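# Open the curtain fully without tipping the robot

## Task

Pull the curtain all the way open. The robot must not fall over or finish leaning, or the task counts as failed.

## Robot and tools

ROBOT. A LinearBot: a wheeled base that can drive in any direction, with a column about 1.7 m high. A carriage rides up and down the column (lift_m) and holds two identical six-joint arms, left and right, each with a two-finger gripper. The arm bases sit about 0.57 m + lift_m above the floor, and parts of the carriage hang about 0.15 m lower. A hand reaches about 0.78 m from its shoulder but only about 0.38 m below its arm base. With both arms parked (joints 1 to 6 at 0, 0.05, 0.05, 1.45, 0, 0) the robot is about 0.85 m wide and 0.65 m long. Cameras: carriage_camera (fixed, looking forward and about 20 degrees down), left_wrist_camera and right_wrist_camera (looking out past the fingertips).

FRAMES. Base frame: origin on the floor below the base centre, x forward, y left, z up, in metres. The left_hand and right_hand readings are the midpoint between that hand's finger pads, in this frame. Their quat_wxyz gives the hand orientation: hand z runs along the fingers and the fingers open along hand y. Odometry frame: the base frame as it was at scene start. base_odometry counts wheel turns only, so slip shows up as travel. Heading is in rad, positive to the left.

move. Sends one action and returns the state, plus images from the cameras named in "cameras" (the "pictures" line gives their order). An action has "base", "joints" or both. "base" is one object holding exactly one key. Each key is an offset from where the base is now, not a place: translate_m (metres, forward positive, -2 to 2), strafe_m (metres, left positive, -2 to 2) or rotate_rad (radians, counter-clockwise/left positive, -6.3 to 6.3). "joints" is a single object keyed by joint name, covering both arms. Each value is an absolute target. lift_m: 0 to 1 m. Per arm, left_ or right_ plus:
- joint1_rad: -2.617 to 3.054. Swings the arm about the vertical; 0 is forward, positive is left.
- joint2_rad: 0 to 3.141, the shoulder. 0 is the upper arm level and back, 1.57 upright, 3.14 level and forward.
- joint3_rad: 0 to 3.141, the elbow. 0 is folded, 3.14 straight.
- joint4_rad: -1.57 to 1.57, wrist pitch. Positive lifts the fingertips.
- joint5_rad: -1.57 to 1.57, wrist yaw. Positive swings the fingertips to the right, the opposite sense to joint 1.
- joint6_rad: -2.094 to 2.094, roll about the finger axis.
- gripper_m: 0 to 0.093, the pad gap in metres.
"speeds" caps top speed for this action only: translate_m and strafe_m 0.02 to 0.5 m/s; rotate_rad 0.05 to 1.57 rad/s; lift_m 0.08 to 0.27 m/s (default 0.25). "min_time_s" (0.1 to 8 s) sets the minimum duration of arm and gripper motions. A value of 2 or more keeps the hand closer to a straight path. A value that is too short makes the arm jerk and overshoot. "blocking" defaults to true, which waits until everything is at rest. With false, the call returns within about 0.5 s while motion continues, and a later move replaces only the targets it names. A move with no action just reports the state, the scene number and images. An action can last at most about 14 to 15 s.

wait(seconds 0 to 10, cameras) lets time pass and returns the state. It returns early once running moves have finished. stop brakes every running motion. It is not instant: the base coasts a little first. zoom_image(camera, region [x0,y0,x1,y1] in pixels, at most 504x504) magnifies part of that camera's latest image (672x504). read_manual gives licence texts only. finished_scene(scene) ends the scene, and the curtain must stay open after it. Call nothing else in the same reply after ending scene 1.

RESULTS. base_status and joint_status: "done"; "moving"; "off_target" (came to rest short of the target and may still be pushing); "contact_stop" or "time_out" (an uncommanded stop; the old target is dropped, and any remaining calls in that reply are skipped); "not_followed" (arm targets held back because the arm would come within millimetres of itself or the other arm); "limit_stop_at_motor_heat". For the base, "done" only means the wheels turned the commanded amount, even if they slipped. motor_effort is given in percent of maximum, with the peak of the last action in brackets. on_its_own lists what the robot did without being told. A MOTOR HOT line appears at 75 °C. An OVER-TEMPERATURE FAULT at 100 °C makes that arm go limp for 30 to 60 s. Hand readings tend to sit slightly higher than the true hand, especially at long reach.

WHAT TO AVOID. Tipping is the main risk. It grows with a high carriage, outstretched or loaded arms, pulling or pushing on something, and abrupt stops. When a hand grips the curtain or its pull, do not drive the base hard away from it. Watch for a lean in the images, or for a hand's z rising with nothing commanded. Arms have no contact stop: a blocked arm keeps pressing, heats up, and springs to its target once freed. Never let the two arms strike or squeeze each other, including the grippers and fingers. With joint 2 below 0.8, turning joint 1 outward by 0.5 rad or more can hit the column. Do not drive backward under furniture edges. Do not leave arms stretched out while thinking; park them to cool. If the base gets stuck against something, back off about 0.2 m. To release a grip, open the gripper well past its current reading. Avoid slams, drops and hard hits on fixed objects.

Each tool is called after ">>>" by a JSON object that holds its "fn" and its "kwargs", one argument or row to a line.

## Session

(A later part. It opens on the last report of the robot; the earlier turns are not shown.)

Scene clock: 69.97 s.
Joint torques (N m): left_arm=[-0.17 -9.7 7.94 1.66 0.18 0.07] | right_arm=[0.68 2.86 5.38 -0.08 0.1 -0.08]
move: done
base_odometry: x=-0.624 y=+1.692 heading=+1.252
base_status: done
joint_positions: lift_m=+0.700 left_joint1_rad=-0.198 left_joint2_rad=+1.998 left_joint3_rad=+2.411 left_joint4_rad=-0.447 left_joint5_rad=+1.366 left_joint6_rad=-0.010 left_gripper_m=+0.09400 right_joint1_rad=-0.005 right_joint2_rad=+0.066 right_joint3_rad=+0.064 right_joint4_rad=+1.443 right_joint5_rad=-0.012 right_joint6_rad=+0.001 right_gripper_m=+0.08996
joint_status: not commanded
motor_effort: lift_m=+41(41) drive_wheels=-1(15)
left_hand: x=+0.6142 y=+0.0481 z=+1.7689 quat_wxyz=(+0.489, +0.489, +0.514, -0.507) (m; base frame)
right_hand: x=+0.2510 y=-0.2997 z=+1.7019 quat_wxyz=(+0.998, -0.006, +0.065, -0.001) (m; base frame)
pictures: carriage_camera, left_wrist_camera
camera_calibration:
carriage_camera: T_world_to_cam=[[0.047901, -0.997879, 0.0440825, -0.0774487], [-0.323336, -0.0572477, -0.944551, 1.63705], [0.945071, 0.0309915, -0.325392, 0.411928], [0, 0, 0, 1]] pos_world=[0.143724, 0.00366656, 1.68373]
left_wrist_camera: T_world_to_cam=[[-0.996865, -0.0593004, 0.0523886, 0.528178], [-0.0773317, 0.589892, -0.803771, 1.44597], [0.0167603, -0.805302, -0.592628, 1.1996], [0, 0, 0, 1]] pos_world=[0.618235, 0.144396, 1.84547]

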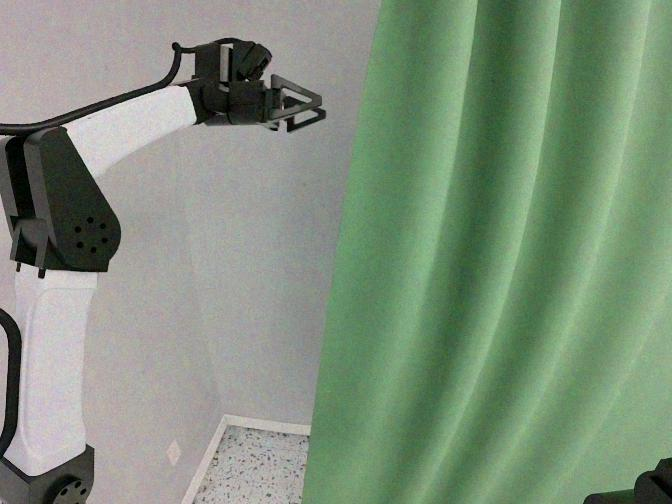

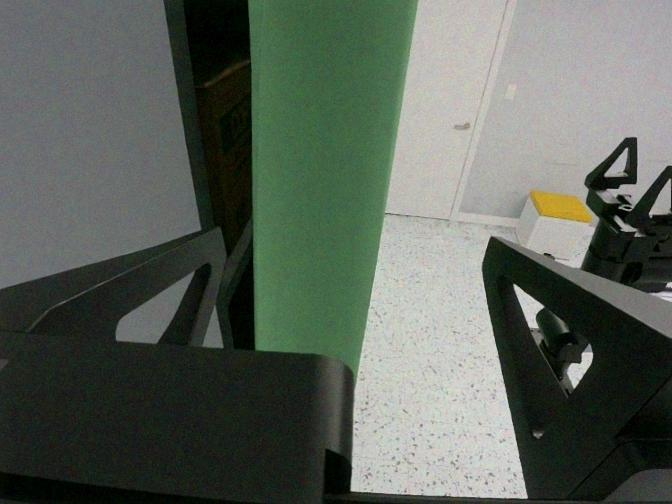

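>>> {"fn": "move", "kwargs": {
  "base": {"translate_m": 0.035},
  "speeds": {"translate_m": 0.1}
}}

>>> {"fn": "move", "kwargs": {
  "base": {"strafe_m": -0.09},
  "speeds": {"strafe_m": 0.1},
  "cameras": ["carriage_camera", "left_wrist_camera"]
}}

Scene clock: 71.57 s.
Joint torques (N m): left_arm=[-0.14 -9.84 7.9 1.67 0.17 0.07] | right_arm=[0.51 2.82 5.35 -0.06 0.15 -0.1]
move: done
base_odometry: x=-0.613 y=+1.725 heading=+1.252
base_status: done
joint_positions: lift_m=+0.700 left_joint1_rad=-0.198 left_joint2_rad=+2.000 left_joint3_rad=+2.411 left_joint4_rad=-0.447 left_joint5_rad=+1.366 left_joint6_rad=-0.010 left_gripper_m=+0.09400 right_joint1_rad=-0.005 right_joint2_rad=+0.066 right_joint3_rad=+0.064 right_joint4_rad=+1.444 right_joint5_rad=-0.012 right_joint6_rad=+0.001 right_gripper_m=+0.08996
joint_status: not commanded
motor_effort: lift_m=+41(41) drive_wheels=-1(11)
left_hand: x=+0.6149 y=+0.0482 z=+1.7682 quat_wxyz=(+0.489, +0.489, +0.515, -0.507) (m; base frame)
right_hand: x=+0.2509 y=-0.2997 z=+1.7020 quat_wxyz=(+0.998, -0.006, +0.065, -0.001) (m; base frame)
pictures: none

Scene clock: 73.30 s.
Joint torques (N m): left_arm=[0.14 -9.83 7.98 1.66 0.18 0.07] | right_arm=[0.5 2.92 5.46 -0.11 0.15 -0.12]
move: done
base_odometry: x=-0.527 y=+1.697 heading=+1.252
base_status: done
joint_positions: lift_m=+0.700 left_joint1_rad=-0.200 left_joint2_rad=+2.000 left_joint3_rad=+2.411 left_joint4_rad=-0.447 left_joint5_rad=+1.366 left_joint6_rad=-0.010 left_gripper_m=+0.09400 right_joint1_rad=-0.003 right_joint2_rad=+0.066 right_joint3_rad=+0.064 right_joint4_rad=+1.444 right_joint5_rad=-0.011 right_joint6_rad=+0.001 right_gripper_m=+0.08996
joint_status: not commanded
motor_effort: lift_m=+41(41) drive_wheels=+2(10)
left_hand: x=+0.6144 y=+0.0474 z=+1.7682 quat_wxyz=(+0.488, +0.489, +0.514, -0.508) (m; base frame)
right_hand: x=+0.2508 y=-0.2997 z=+1.7020 quat_wxyz=(+0.998, -0.006, +0.064, -0.001) (m; base frame)
pictures: carriage_camera, left_wrist_camera
camera_calibration:
carriage_camera: T_world_to_cam=[[0.047901, -0.997879, 0.0440825, -0.0774487], [-0.323336, -0.0572477, -0.944551, 1.63705], [0.945071, 0.0309915, -0.325392, 0.411928], [0, 0, 0, 1]] pos_world=[0.143724, 0.00366656, 1.68373]
left_wrist_camera: T_world_to_cam=[[-0.996854, -0.0577618, 0.0542803, 0.524944], [-0.0779512, 0.59029, -0.803418, 1.44561], [0.0143658, -0.805122, -0.592936, 1.20069], [0, 0, 0, 1]] pos_world=[0.61873, 0.143694, 1.84487]

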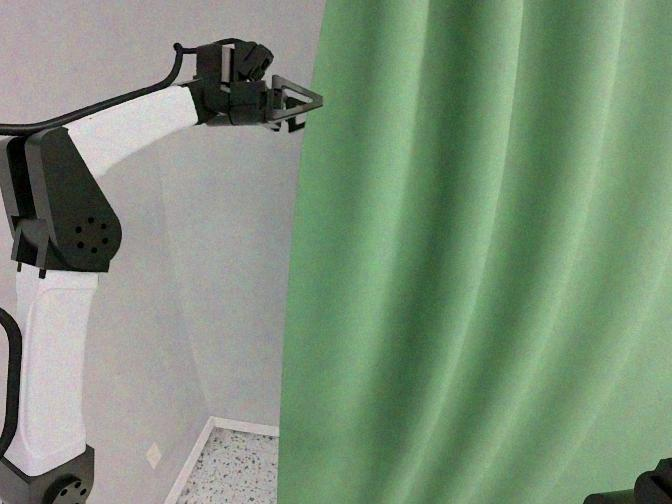

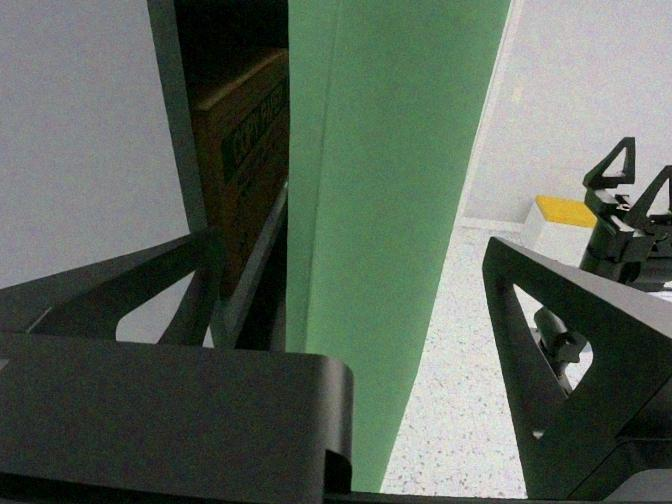

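>>> {"fn": "move", "kwargs": {
  "joints": {"left_gripper_m": 0.0}
}}

>>> {"fn": "move", "kwargs": {
  "base": {"strafe_m": -0.3},
  "speeds": {"strafe_m": 0.2},
  "cameras": ["carriage_camera", "left_wrist_camera"]
}}

Scene clock: 74.33 s.
Joint torques (N m): left_arm=[0.02 -9.84 7.91 1.67 0.17 0.06] | right_arm=[0.49 2.84 5.5 -0.08 0.19 -0.1]
move: done
base_odometry: x=-0.527 y=+1.697 heading=+1.252
base_status: not commanded
joint_positions: lift_m=+0.700 left_joint1_rad=-0.200 left_joint2_rad=+2.000 left_joint3_rad=+2.411 left_joint4_rad=-0.447 left_joint5_rad=+1.366 left_joint6_rad=-0.010 left_gripper_m=+0.00086 right_joint1_rad=-0.003 right_joint2_rad=+0.066 right_joint3_rad=+0.064 right_joint4_rad=+1.444 right_joint5_rad=-0.011 right_joint6_rad=+0.001 right_gripper_m=+0.08996
joint_status: all done
motor_effort: lift_m=+41(41) drive_wheels=+2(3)
left_hand: x=+0.6144 y=+0.0474 z=+1.7682 quat_wxyz=(+0.488, +0.489, +0.514, -0.508) (m; base frame)
right_hand: x=+0.2508 y=-0.2997 z=+1.7020 quat_wxyz=(+0.998, -0.006, +0.064, -0.001) (m; base frame)
pictures: none

Scene clock: 76.93 s.
Joint torques (N m): left_arm=[-0.4 -9.76 6.87 1.33 0.14 -0.01] | right_arm=[0.43 2.89 5.52 -0.11 0.16 -0.09]
move: done
base_odometry: x=-0.242 y=+1.603 heading=+1.252
base_status: done
joint_positions: lift_m=+0.700 left_joint1_rad=-0.195 left_joint2_rad=+2.000 left_joint3_rad=+2.423 left_joint4_rad=-0.419 left_joint5_rad=+1.367 left_joint6_rad=-0.003 left_gripper_m=+0.00085 right_joint1_rad=-0.003 right_joint2_rad=+0.066 right_joint3_rad=+0.064 right_joint4_rad=+1.444 right_joint5_rad=-0.011 right_joint6_rad=+0.001 right_gripper_m=+0.08996
joint_status: not commanded
motor_effort: lift_m=+41(41) drive_wheels=+0(10)
left_hand: x=+0.6135 y=+0.0494 z=+1.7751 quat_wxyz=(+0.503, +0.498, +0.502, -0.498) (m; base frame)
right_hand: x=+0.2508 y=-0.2997 z=+1.7020 quat_wxyz=(+0.998, -0.006, +0.064, -0.001) (m; base frame)
pictures: carriage_camera, left_wrist_camera
camera_calibration:
carriage_camera: T_world_to_cam=[[0.047901, -0.997879, 0.0440825, -0.0774487], [-0.323336, -0.0572477, -0.944551, 1.63705], [0.945071, 0.0309915, -0.325392, 0.411928], [0, 0, 0, 1]] pos_world=[0.143724, 0.00366656, 1.68373]
left_wrist_camera: T_world_to_cam=[[-0.99813, -0.0605039, 0.00867391, 0.605703], [-0.0424318, 0.583754, -0.810821, 1.44154], [0.0439944, -0.809673, -0.58523, 1.17474], [0, 0, 0, 1]] pos_world=[0.614056, 0.146295, 1.85106]

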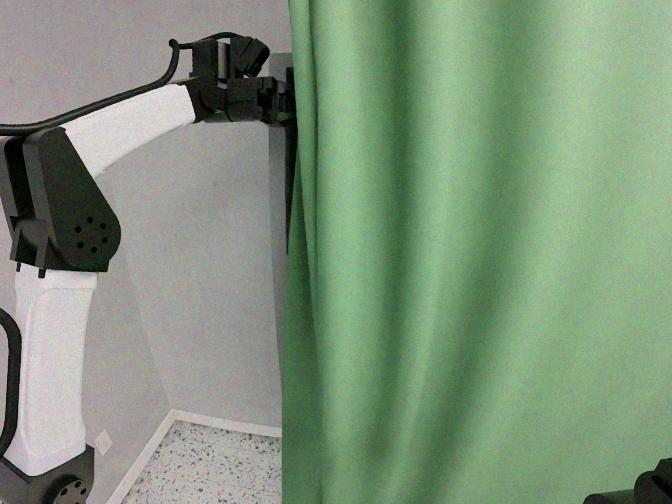

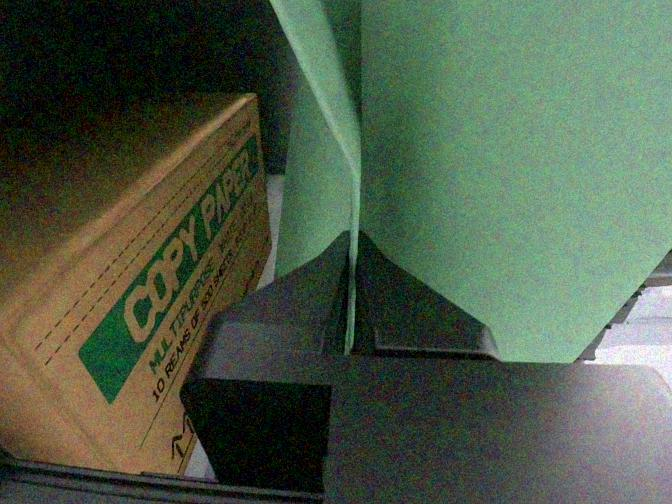

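>>> {"fn": "move", "kwargs": {
  "base": {"strafe_m": -0.8},
  "speeds": {"strafe_m": 0.22},
  "cameras": ["carriage_camera", "left_wrist_camera"]
}}

Scene clock: 81.97 s.
Joint torques (N m): left_arm=[-1.72 -8.79 4.83 0.79 0.1 -0.01] | right_arm=[0.49 2.76 5.48 -0.1 0.12 -0.11]
move: done
base_odometry: x=+0.517 y=+1.353 heading=+1.252
base_status: done
joint_positions: lift_m=+0.700 left_joint1_rad=-0.180 left_joint2_rad=+1.992 left_joint3_rad=+2.445 left_joint4_rad=-0.376 left_joint5_rad=+1.367 left_joint6_rad=-0.003 left_gripper_m=+0.00086 right_joint1_rad=-0.003 right_joint2_rad=+0.066 right_joint3_rad=+0.064 right_joint4_rad=+1.444 right_joint5_rad=-0.011 right_joint6_rad=+0.001 right_gripper_m=+0.08996
joint_status: not commanded
motor_effort: lift_m=+41(41) drive_wheels=+3(12)
left_hand: x=+0.6104 y=+0.0568 z=+1.7898 quat_wxyz=(+0.527, +0.508, +0.484, -0.479) (m; base frame)
right_hand: x=+0.2508 y=-0.2998 z=+1.7020 quat_wxyz=(+0.998, -0.005, +0.064, -0.001) (m; base frame)
pictures: carriage_camera, left_wrist_camera
camera_calibration:
carriage_camera: T_world_to_cam=[[0.047901, -0.997879, 0.0440825, -0.0774487], [-0.323336, -0.0572477, -0.944551, 1.63705], [0.945071, 0.0309915, -0.325392, 0.411928], [0, 0, 0, 1]] pos_world=[0.143724, 0.00366656, 1.68373]
left_wrist_camera: T_world_to_cam=[[-0.99519, -0.0757245, -0.0621459, 0.728668], [0.00765822, 0.572314, -0.819999, 1.43554], [0.097661, -0.81653, -0.568982, 1.12797], [0, 0, 0, 1]] pos_world=[0.604011, 0.154617, 1.86422]

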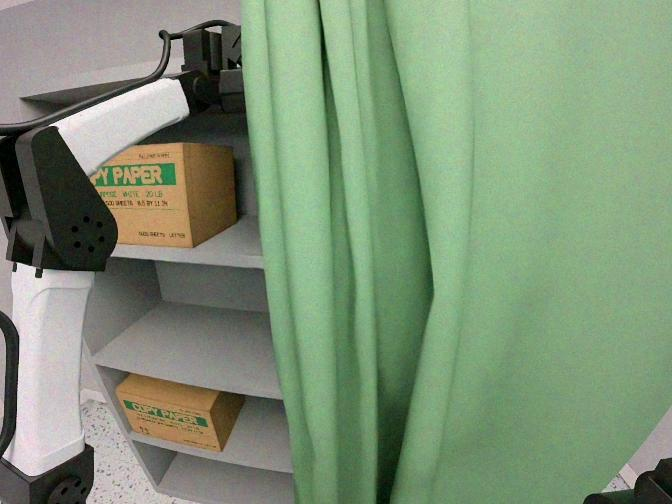

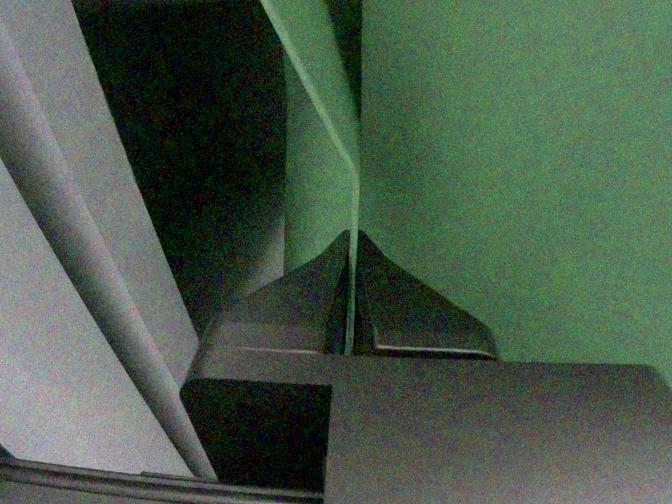

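>>> {"fn": "move", "kwargs": {
  "base": {"strafe_m": -0.5},
  "speeds": {"strafe_m": 0.2},
  "cameras": ["carriage_camera"]
}}

Scene clock: 85.73 s.
Joint torques (N m): left_arm=[-2.28 -7.36 4.1 0.57 0.17 -0.03] | right_arm=[0.5 2.82 5.42 -0.08 0.14 -0.1]
move: done
base_odometry: x=+0.992 y=+1.197 heading=+1.253
base_status: done
joint_positions: lift_m=+0.700 left_joint1_rad=-0.173 left_joint2_rad=+1.978 left_joint3_rad=+2.453 left_joint4_rad=-0.357 left_joint5_rad=+1.359 left_joint6_rad=-0.003 left_gripper_m=+0.00086 right_joint1_rad=-0.003 right_joint2_rad=+0.066 right_joint3_rad=+0.064 right_joint4_rad=+1.444 right_joint5_rad=-0.011 right_joint6_rad=+0.001 right_gripper_m=+0.08996
joint_status: not commanded
motor_effort: lift_m=+41(41) drive_wheels=+2(12)
left_hand: x=+0.6064 y=+0.0609 z=+1.8000 quat_wxyz=(+0.543, +0.512, +0.475, -0.467) (m; base frame)
right_hand: x=+0.2508 y=-0.2997 z=+1.7020 quat_wxyz=(+0.998, -0.005, +0.064, -0.001) (m; base frame)
pictures: carriage_camera
camera_calibration:
carriage_camera: T_world_to_cam=[[0.047901, -0.997879, 0.0440825, -0.0774487], [-0.323336, -0.0572477, -0.944551, 1.63705], [0.945071, 0.0309915, -0.325392, 0.411928], [0, 0, 0, 1]] pos_world=[0.143724, 0.00366656, 1.68373]

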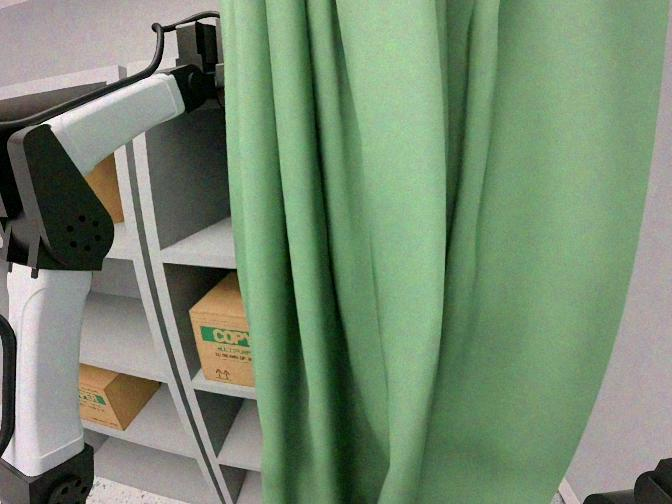

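>>> {"fn": "move", "kwargs": {
  "base": {"strafe_m": -0.24},
  "speeds": {"strafe_m": 0.15},
  "cameras": ["carriage_camera"]
}}

Scene clock: 88.43 s.
Joint torques (N m): left_arm=[-2.84 -6.94 4.05 0.49 0.14 -0.01] | right_arm=[0.47 2.7 5.52 -0.1 0.14 -0.13]
move: done
base_odometry: x=+1.220 y=+1.122 heading=+1.253
base_status: done
joint_positions: lift_m=+0.700 left_joint1_rad=-0.167 left_joint2_rad=+1.974 left_joint3_rad=+2.453 left_joint4_rad=-0.351 left_joint5_rad=+1.359 left_joint6_rad=-0.003 left_gripper_m=+0.00085 right_joint1_rad=-0.003 right_joint2_rad=+0.066 right_joint3_rad=+0.064 right_joint4_rad=+1.444 right_joint5_rad=-0.011 right_joint6_rad=+0.001 right_gripper_m=+0.08996
joint_status: not commanded
motor_effort: lift_m=+41(41) drive_wheels=+2(14)
left_hand: x=+0.6060 y=+0.0636 z=+1.8023 quat_wxyz=(+0.547, +0.512, +0.473, -0.463) (m; base frame)
right_hand: x=+0.2508 y=-0.2997 z=+1.7020 quat_wxyz=(+0.998, -0.005, +0.064, -0.001) (m; base frame)
pictures: carriage_camera
camera_calibration:
carriage_camera: T_world_to_cam=[[0.047901, -0.997879, 0.0440825, -0.0774487], [-0.323336, -0.0572477, -0.944551, 1.63705], [0.945071, 0.0309915, -0.325392, 0.411928], [0, 0, 0, 1]] pos_world=[0.143724, 0.00366656, 1.68373]

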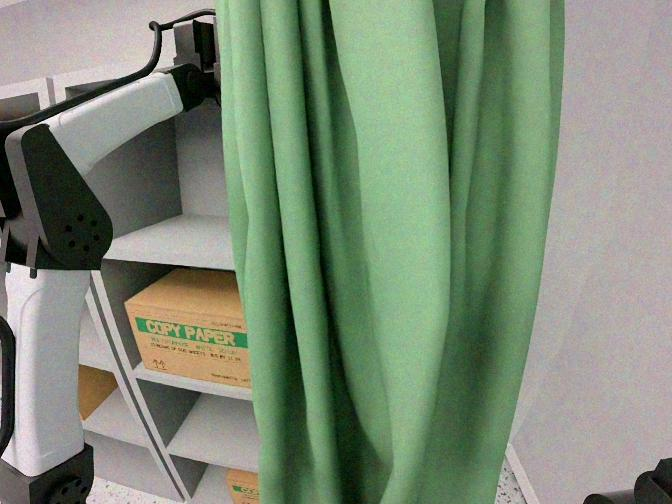

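>>> {"fn": "move", "kwargs": {
  "base": {"strafe_m": -0.12},
  "speeds": {"strafe_m": 0.12},
  "cameras": ["carriage_camera"]
}}

Scene clock: 94.87 s.
Joint torques (N m): left_arm=[-3.06 -6.56 4.03 0.54 0.16 -0.02] | right_arm=[0.43 2.8 5.46 -0.13 0.17 -0.07]
move: done
base_odometry: x=+1.334 y=+1.084 heading=+1.253
base_status: done
joint_positions: lift_m=+0.700 left_joint1_rad=-0.165 left_joint2_rad=+1.971 left_joint3_rad=+2.453 left_joint4_rad=-0.356 left_joint5_rad=+1.360 left_joint6_rad=-0.003 left_gripper_m=+0.00085 right_joint1_rad=-0.002 right_joint2_rad=+0.066 right_joint3_rad=+0.064 right_joint4_rad=+1.444 right_joint5_rad=-0.011 right_joint6_rad=+0.001 right_gripper_m=+0.08996
joint_status: not commanded
motor_effort: lift_m=+41(41) drive_wheels=+3(14)
left_hand: x=+0.6052 y=+0.0647 z=+1.8030 quat_wxyz=(+0.547, +0.512, +0.474, -0.463) (m; base frame)
right_hand: x=+0.2508 y=-0.2998 z=+1.7020 quat_wxyz=(+0.998, -0.005, +0.064, +0.000) (m; base frame)
pictures: carriage_camera
camera_calibration:
carriage_camera: T_world_to_cam=[[0.047901, -0.997879, 0.0440825, -0.0774487], [-0.323336, -0.0572477, -0.944551, 1.63705], [0.945071, 0.0309915, -0.325392, 0.411928], [0, 0, 0, 1]] pos_world=[0.143724, 0.00366656, 1.68373]

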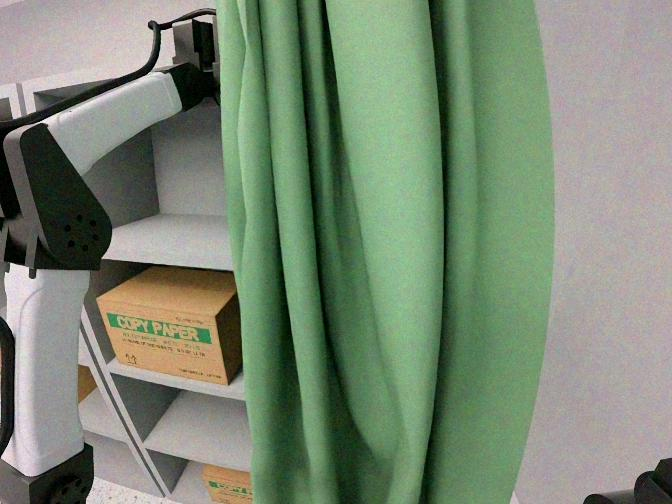

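>>> {"fn": "move", "kwargs": {
  "base": {"strafe_m": -0.05},
  "speeds": {"strafe_m": 0.12}
}}

>>> {"fn": "move", "kwargs": {
  "joints": {"left_gripper_m": 0.085},
  "min_time_s": 1
}}

>>> {"fn": "move", "kwargs": {
  "base": {"strafe_m": 0.7},
  "speeds": {"strafe_m": 0.25},
  "cameras": ["carriage_camera", "left_wrist_camera"]
}}

Scene clock: 96.57 s.
Joint torques (N m): left_arm=[-3.71 -6.04 3.74 0.42 0.13 -0.03] | right_arm=[0.09 2.63 5.55 -0.05 0.12 -0.06]
move: done
base_odometry: x=+1.382 y=+1.069 heading=+1.253
base_status: done
joint_positions: lift_m=+0.700 left_joint1_rad=-0.157 left_joint2_rad=+1.966 left_joint3_rad=+2.456 left_joint4_rad=-0.345 left_joint5_rad=+1.361 left_joint6_rad=-0.003 left_gripper_m=+0.00085 right_joint1_rad=-0.001 right_joint2_rad=+0.066 right_joint3_rad=+0.064 right_joint4_rad=+1.444 right_joint5_rad=-0.010 right_joint6_rad=+0.001 right_gripper_m=+0.08996
joint_status: not commanded
motor_effort: lift_m=+41(41) drive_wheels=+3(12)
left_hand: x=+0.6042 y=+0.0681 z=+1.8070 quat_wxyz=(+0.553, +0.514, +0.470, -0.457) (m; base frame)
right_hand: x=+0.2508 y=-0.2998 z=+1.7020 quat_wxyz=(+0.998, -0.005, +0.064, +0.000) (m; base frame)
pictures: none

Scene clock: 97.87 s.
Joint torques (N m): left_arm=[-2.02 -8.21 4.29 1.51 0.18 -0.02] | right_arm=[0.21 3 5.59 -0.06 0.15 -0.1]
move: done
base_odometry: x=+1.382 y=+1.069 heading=+1.253
base_status: not commanded
joint_positions: lift_m=+0.700 left_joint1_rad=-0.176 left_joint2_rad=+1.985 left_joint3_rad=+2.451 left_joint4_rad=-0.436 left_joint5_rad=+1.362 left_joint6_rad=-0.003 left_gripper_m=+0.08489 right_joint1_rad=-0.001 right_joint2_rad=+0.066 right_joint3_rad=+0.064 right_joint4_rad=+1.444 right_joint5_rad=-0.010 right_joint6_rad=+0.001 right_gripper_m=+0.08996
joint_status: all done
motor_effort: lift_m=+41(41) drive_wheels=+3(4)
left_hand: x=+0.6091 y=+0.0590 z=+1.7876 quat_wxyz=(+0.516, +0.497, +0.500, -0.487) (m; base frame)
right_hand: x=+0.2508 y=-0.2998 z=+1.7020 quat_wxyz=(+0.998, -0.005, +0.064, +0.000) (m; base frame)
pictures: none

Scene clock: 102.07 s.
Joint torques (N m): left_arm=[-0.18 -9.29 4.36 1.62 0.15 -0.02] | right_arm=[0.39 2.85 5.53 -0.07 0.17 -0.09]
move: done
base_odometry: x=+0.717 y=+1.288 heading=+1.253
base_status: done
joint_positions: lift_m=+0.700 left_joint1_rad=-0.195 left_joint2_rad=+1.996 left_joint3_rad=+2.451 left_joint4_rad=-0.444 left_joint5_rad=+1.363 left_joint6_rad=-0.003 left_gripper_m=+0.08490 right_joint1_rad=-0.001 right_joint2_rad=+0.066 right_joint3_rad=+0.064 right_joint4_rad=+1.444 right_joint5_rad=-0.010 right_joint6_rad=+0.001 right_gripper_m=+0.08996
joint_status: not commanded
motor_effort: lift_m=+41(41) drive_wheels=+1(14)
left_hand: x=+0.6082 y=+0.0506 z=+1.7825 quat_wxyz=(+0.506, +0.498, +0.500, -0.495) (m; base frame)
right_hand: x=+0.2508 y=-0.2998 z=+1.7020 quat_wxyz=(+0.998, -0.005, +0.064, +0.000) (m; base frame)
pictures: carriage_camera, left_wrist_camera
camera_calibration:
carriage_camera: T_world_to_cam=[[0.047901, -0.997879, 0.0440825, -0.0774487], [-0.323336, -0.0572477, -0.944551, 1.63705], [0.945071, 0.0309915, -0.325392, 0.411928], [0, 0, 0, 1]] pos_world=[0.143724, 0.00366656, 1.68373]
left_wrist_camera: T_world_to_cam=[[-0.997951, -0.0639663, 0.00165615, 0.612985], [-0.0386852, 0.582514, -0.8119, 1.44635], [0.0509695, -0.8103, -0.583795, 1.17353], [0, 0, 0, 1]] pos_world=[0.607867, 0.147601, 1.85838]

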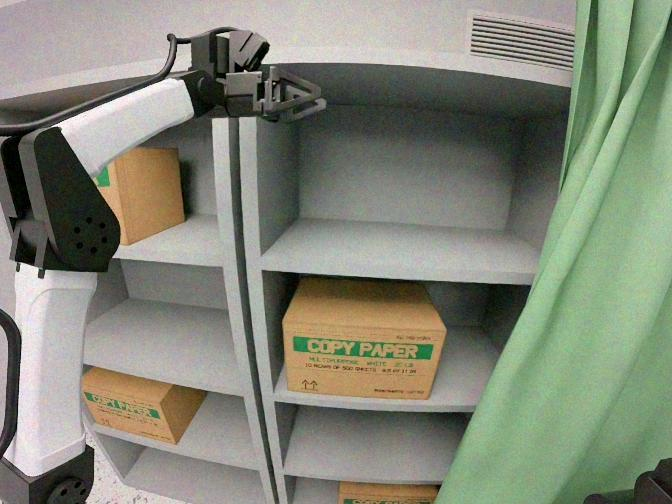

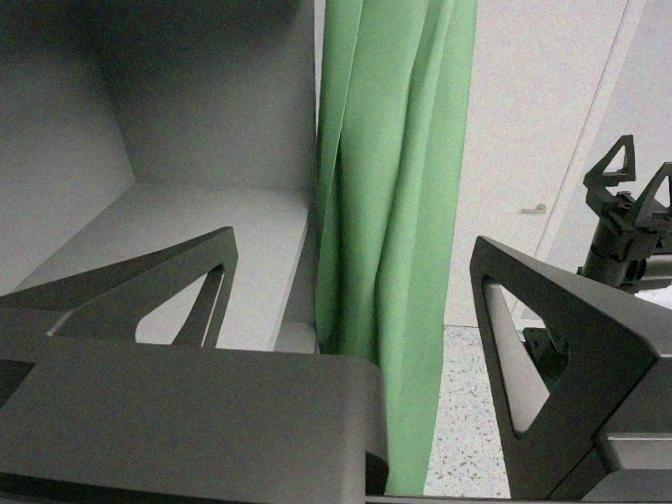

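>>> {"fn": "finished_scene", "kwargs": {
  "scene": 2
}}

The scene is finished: the task was done.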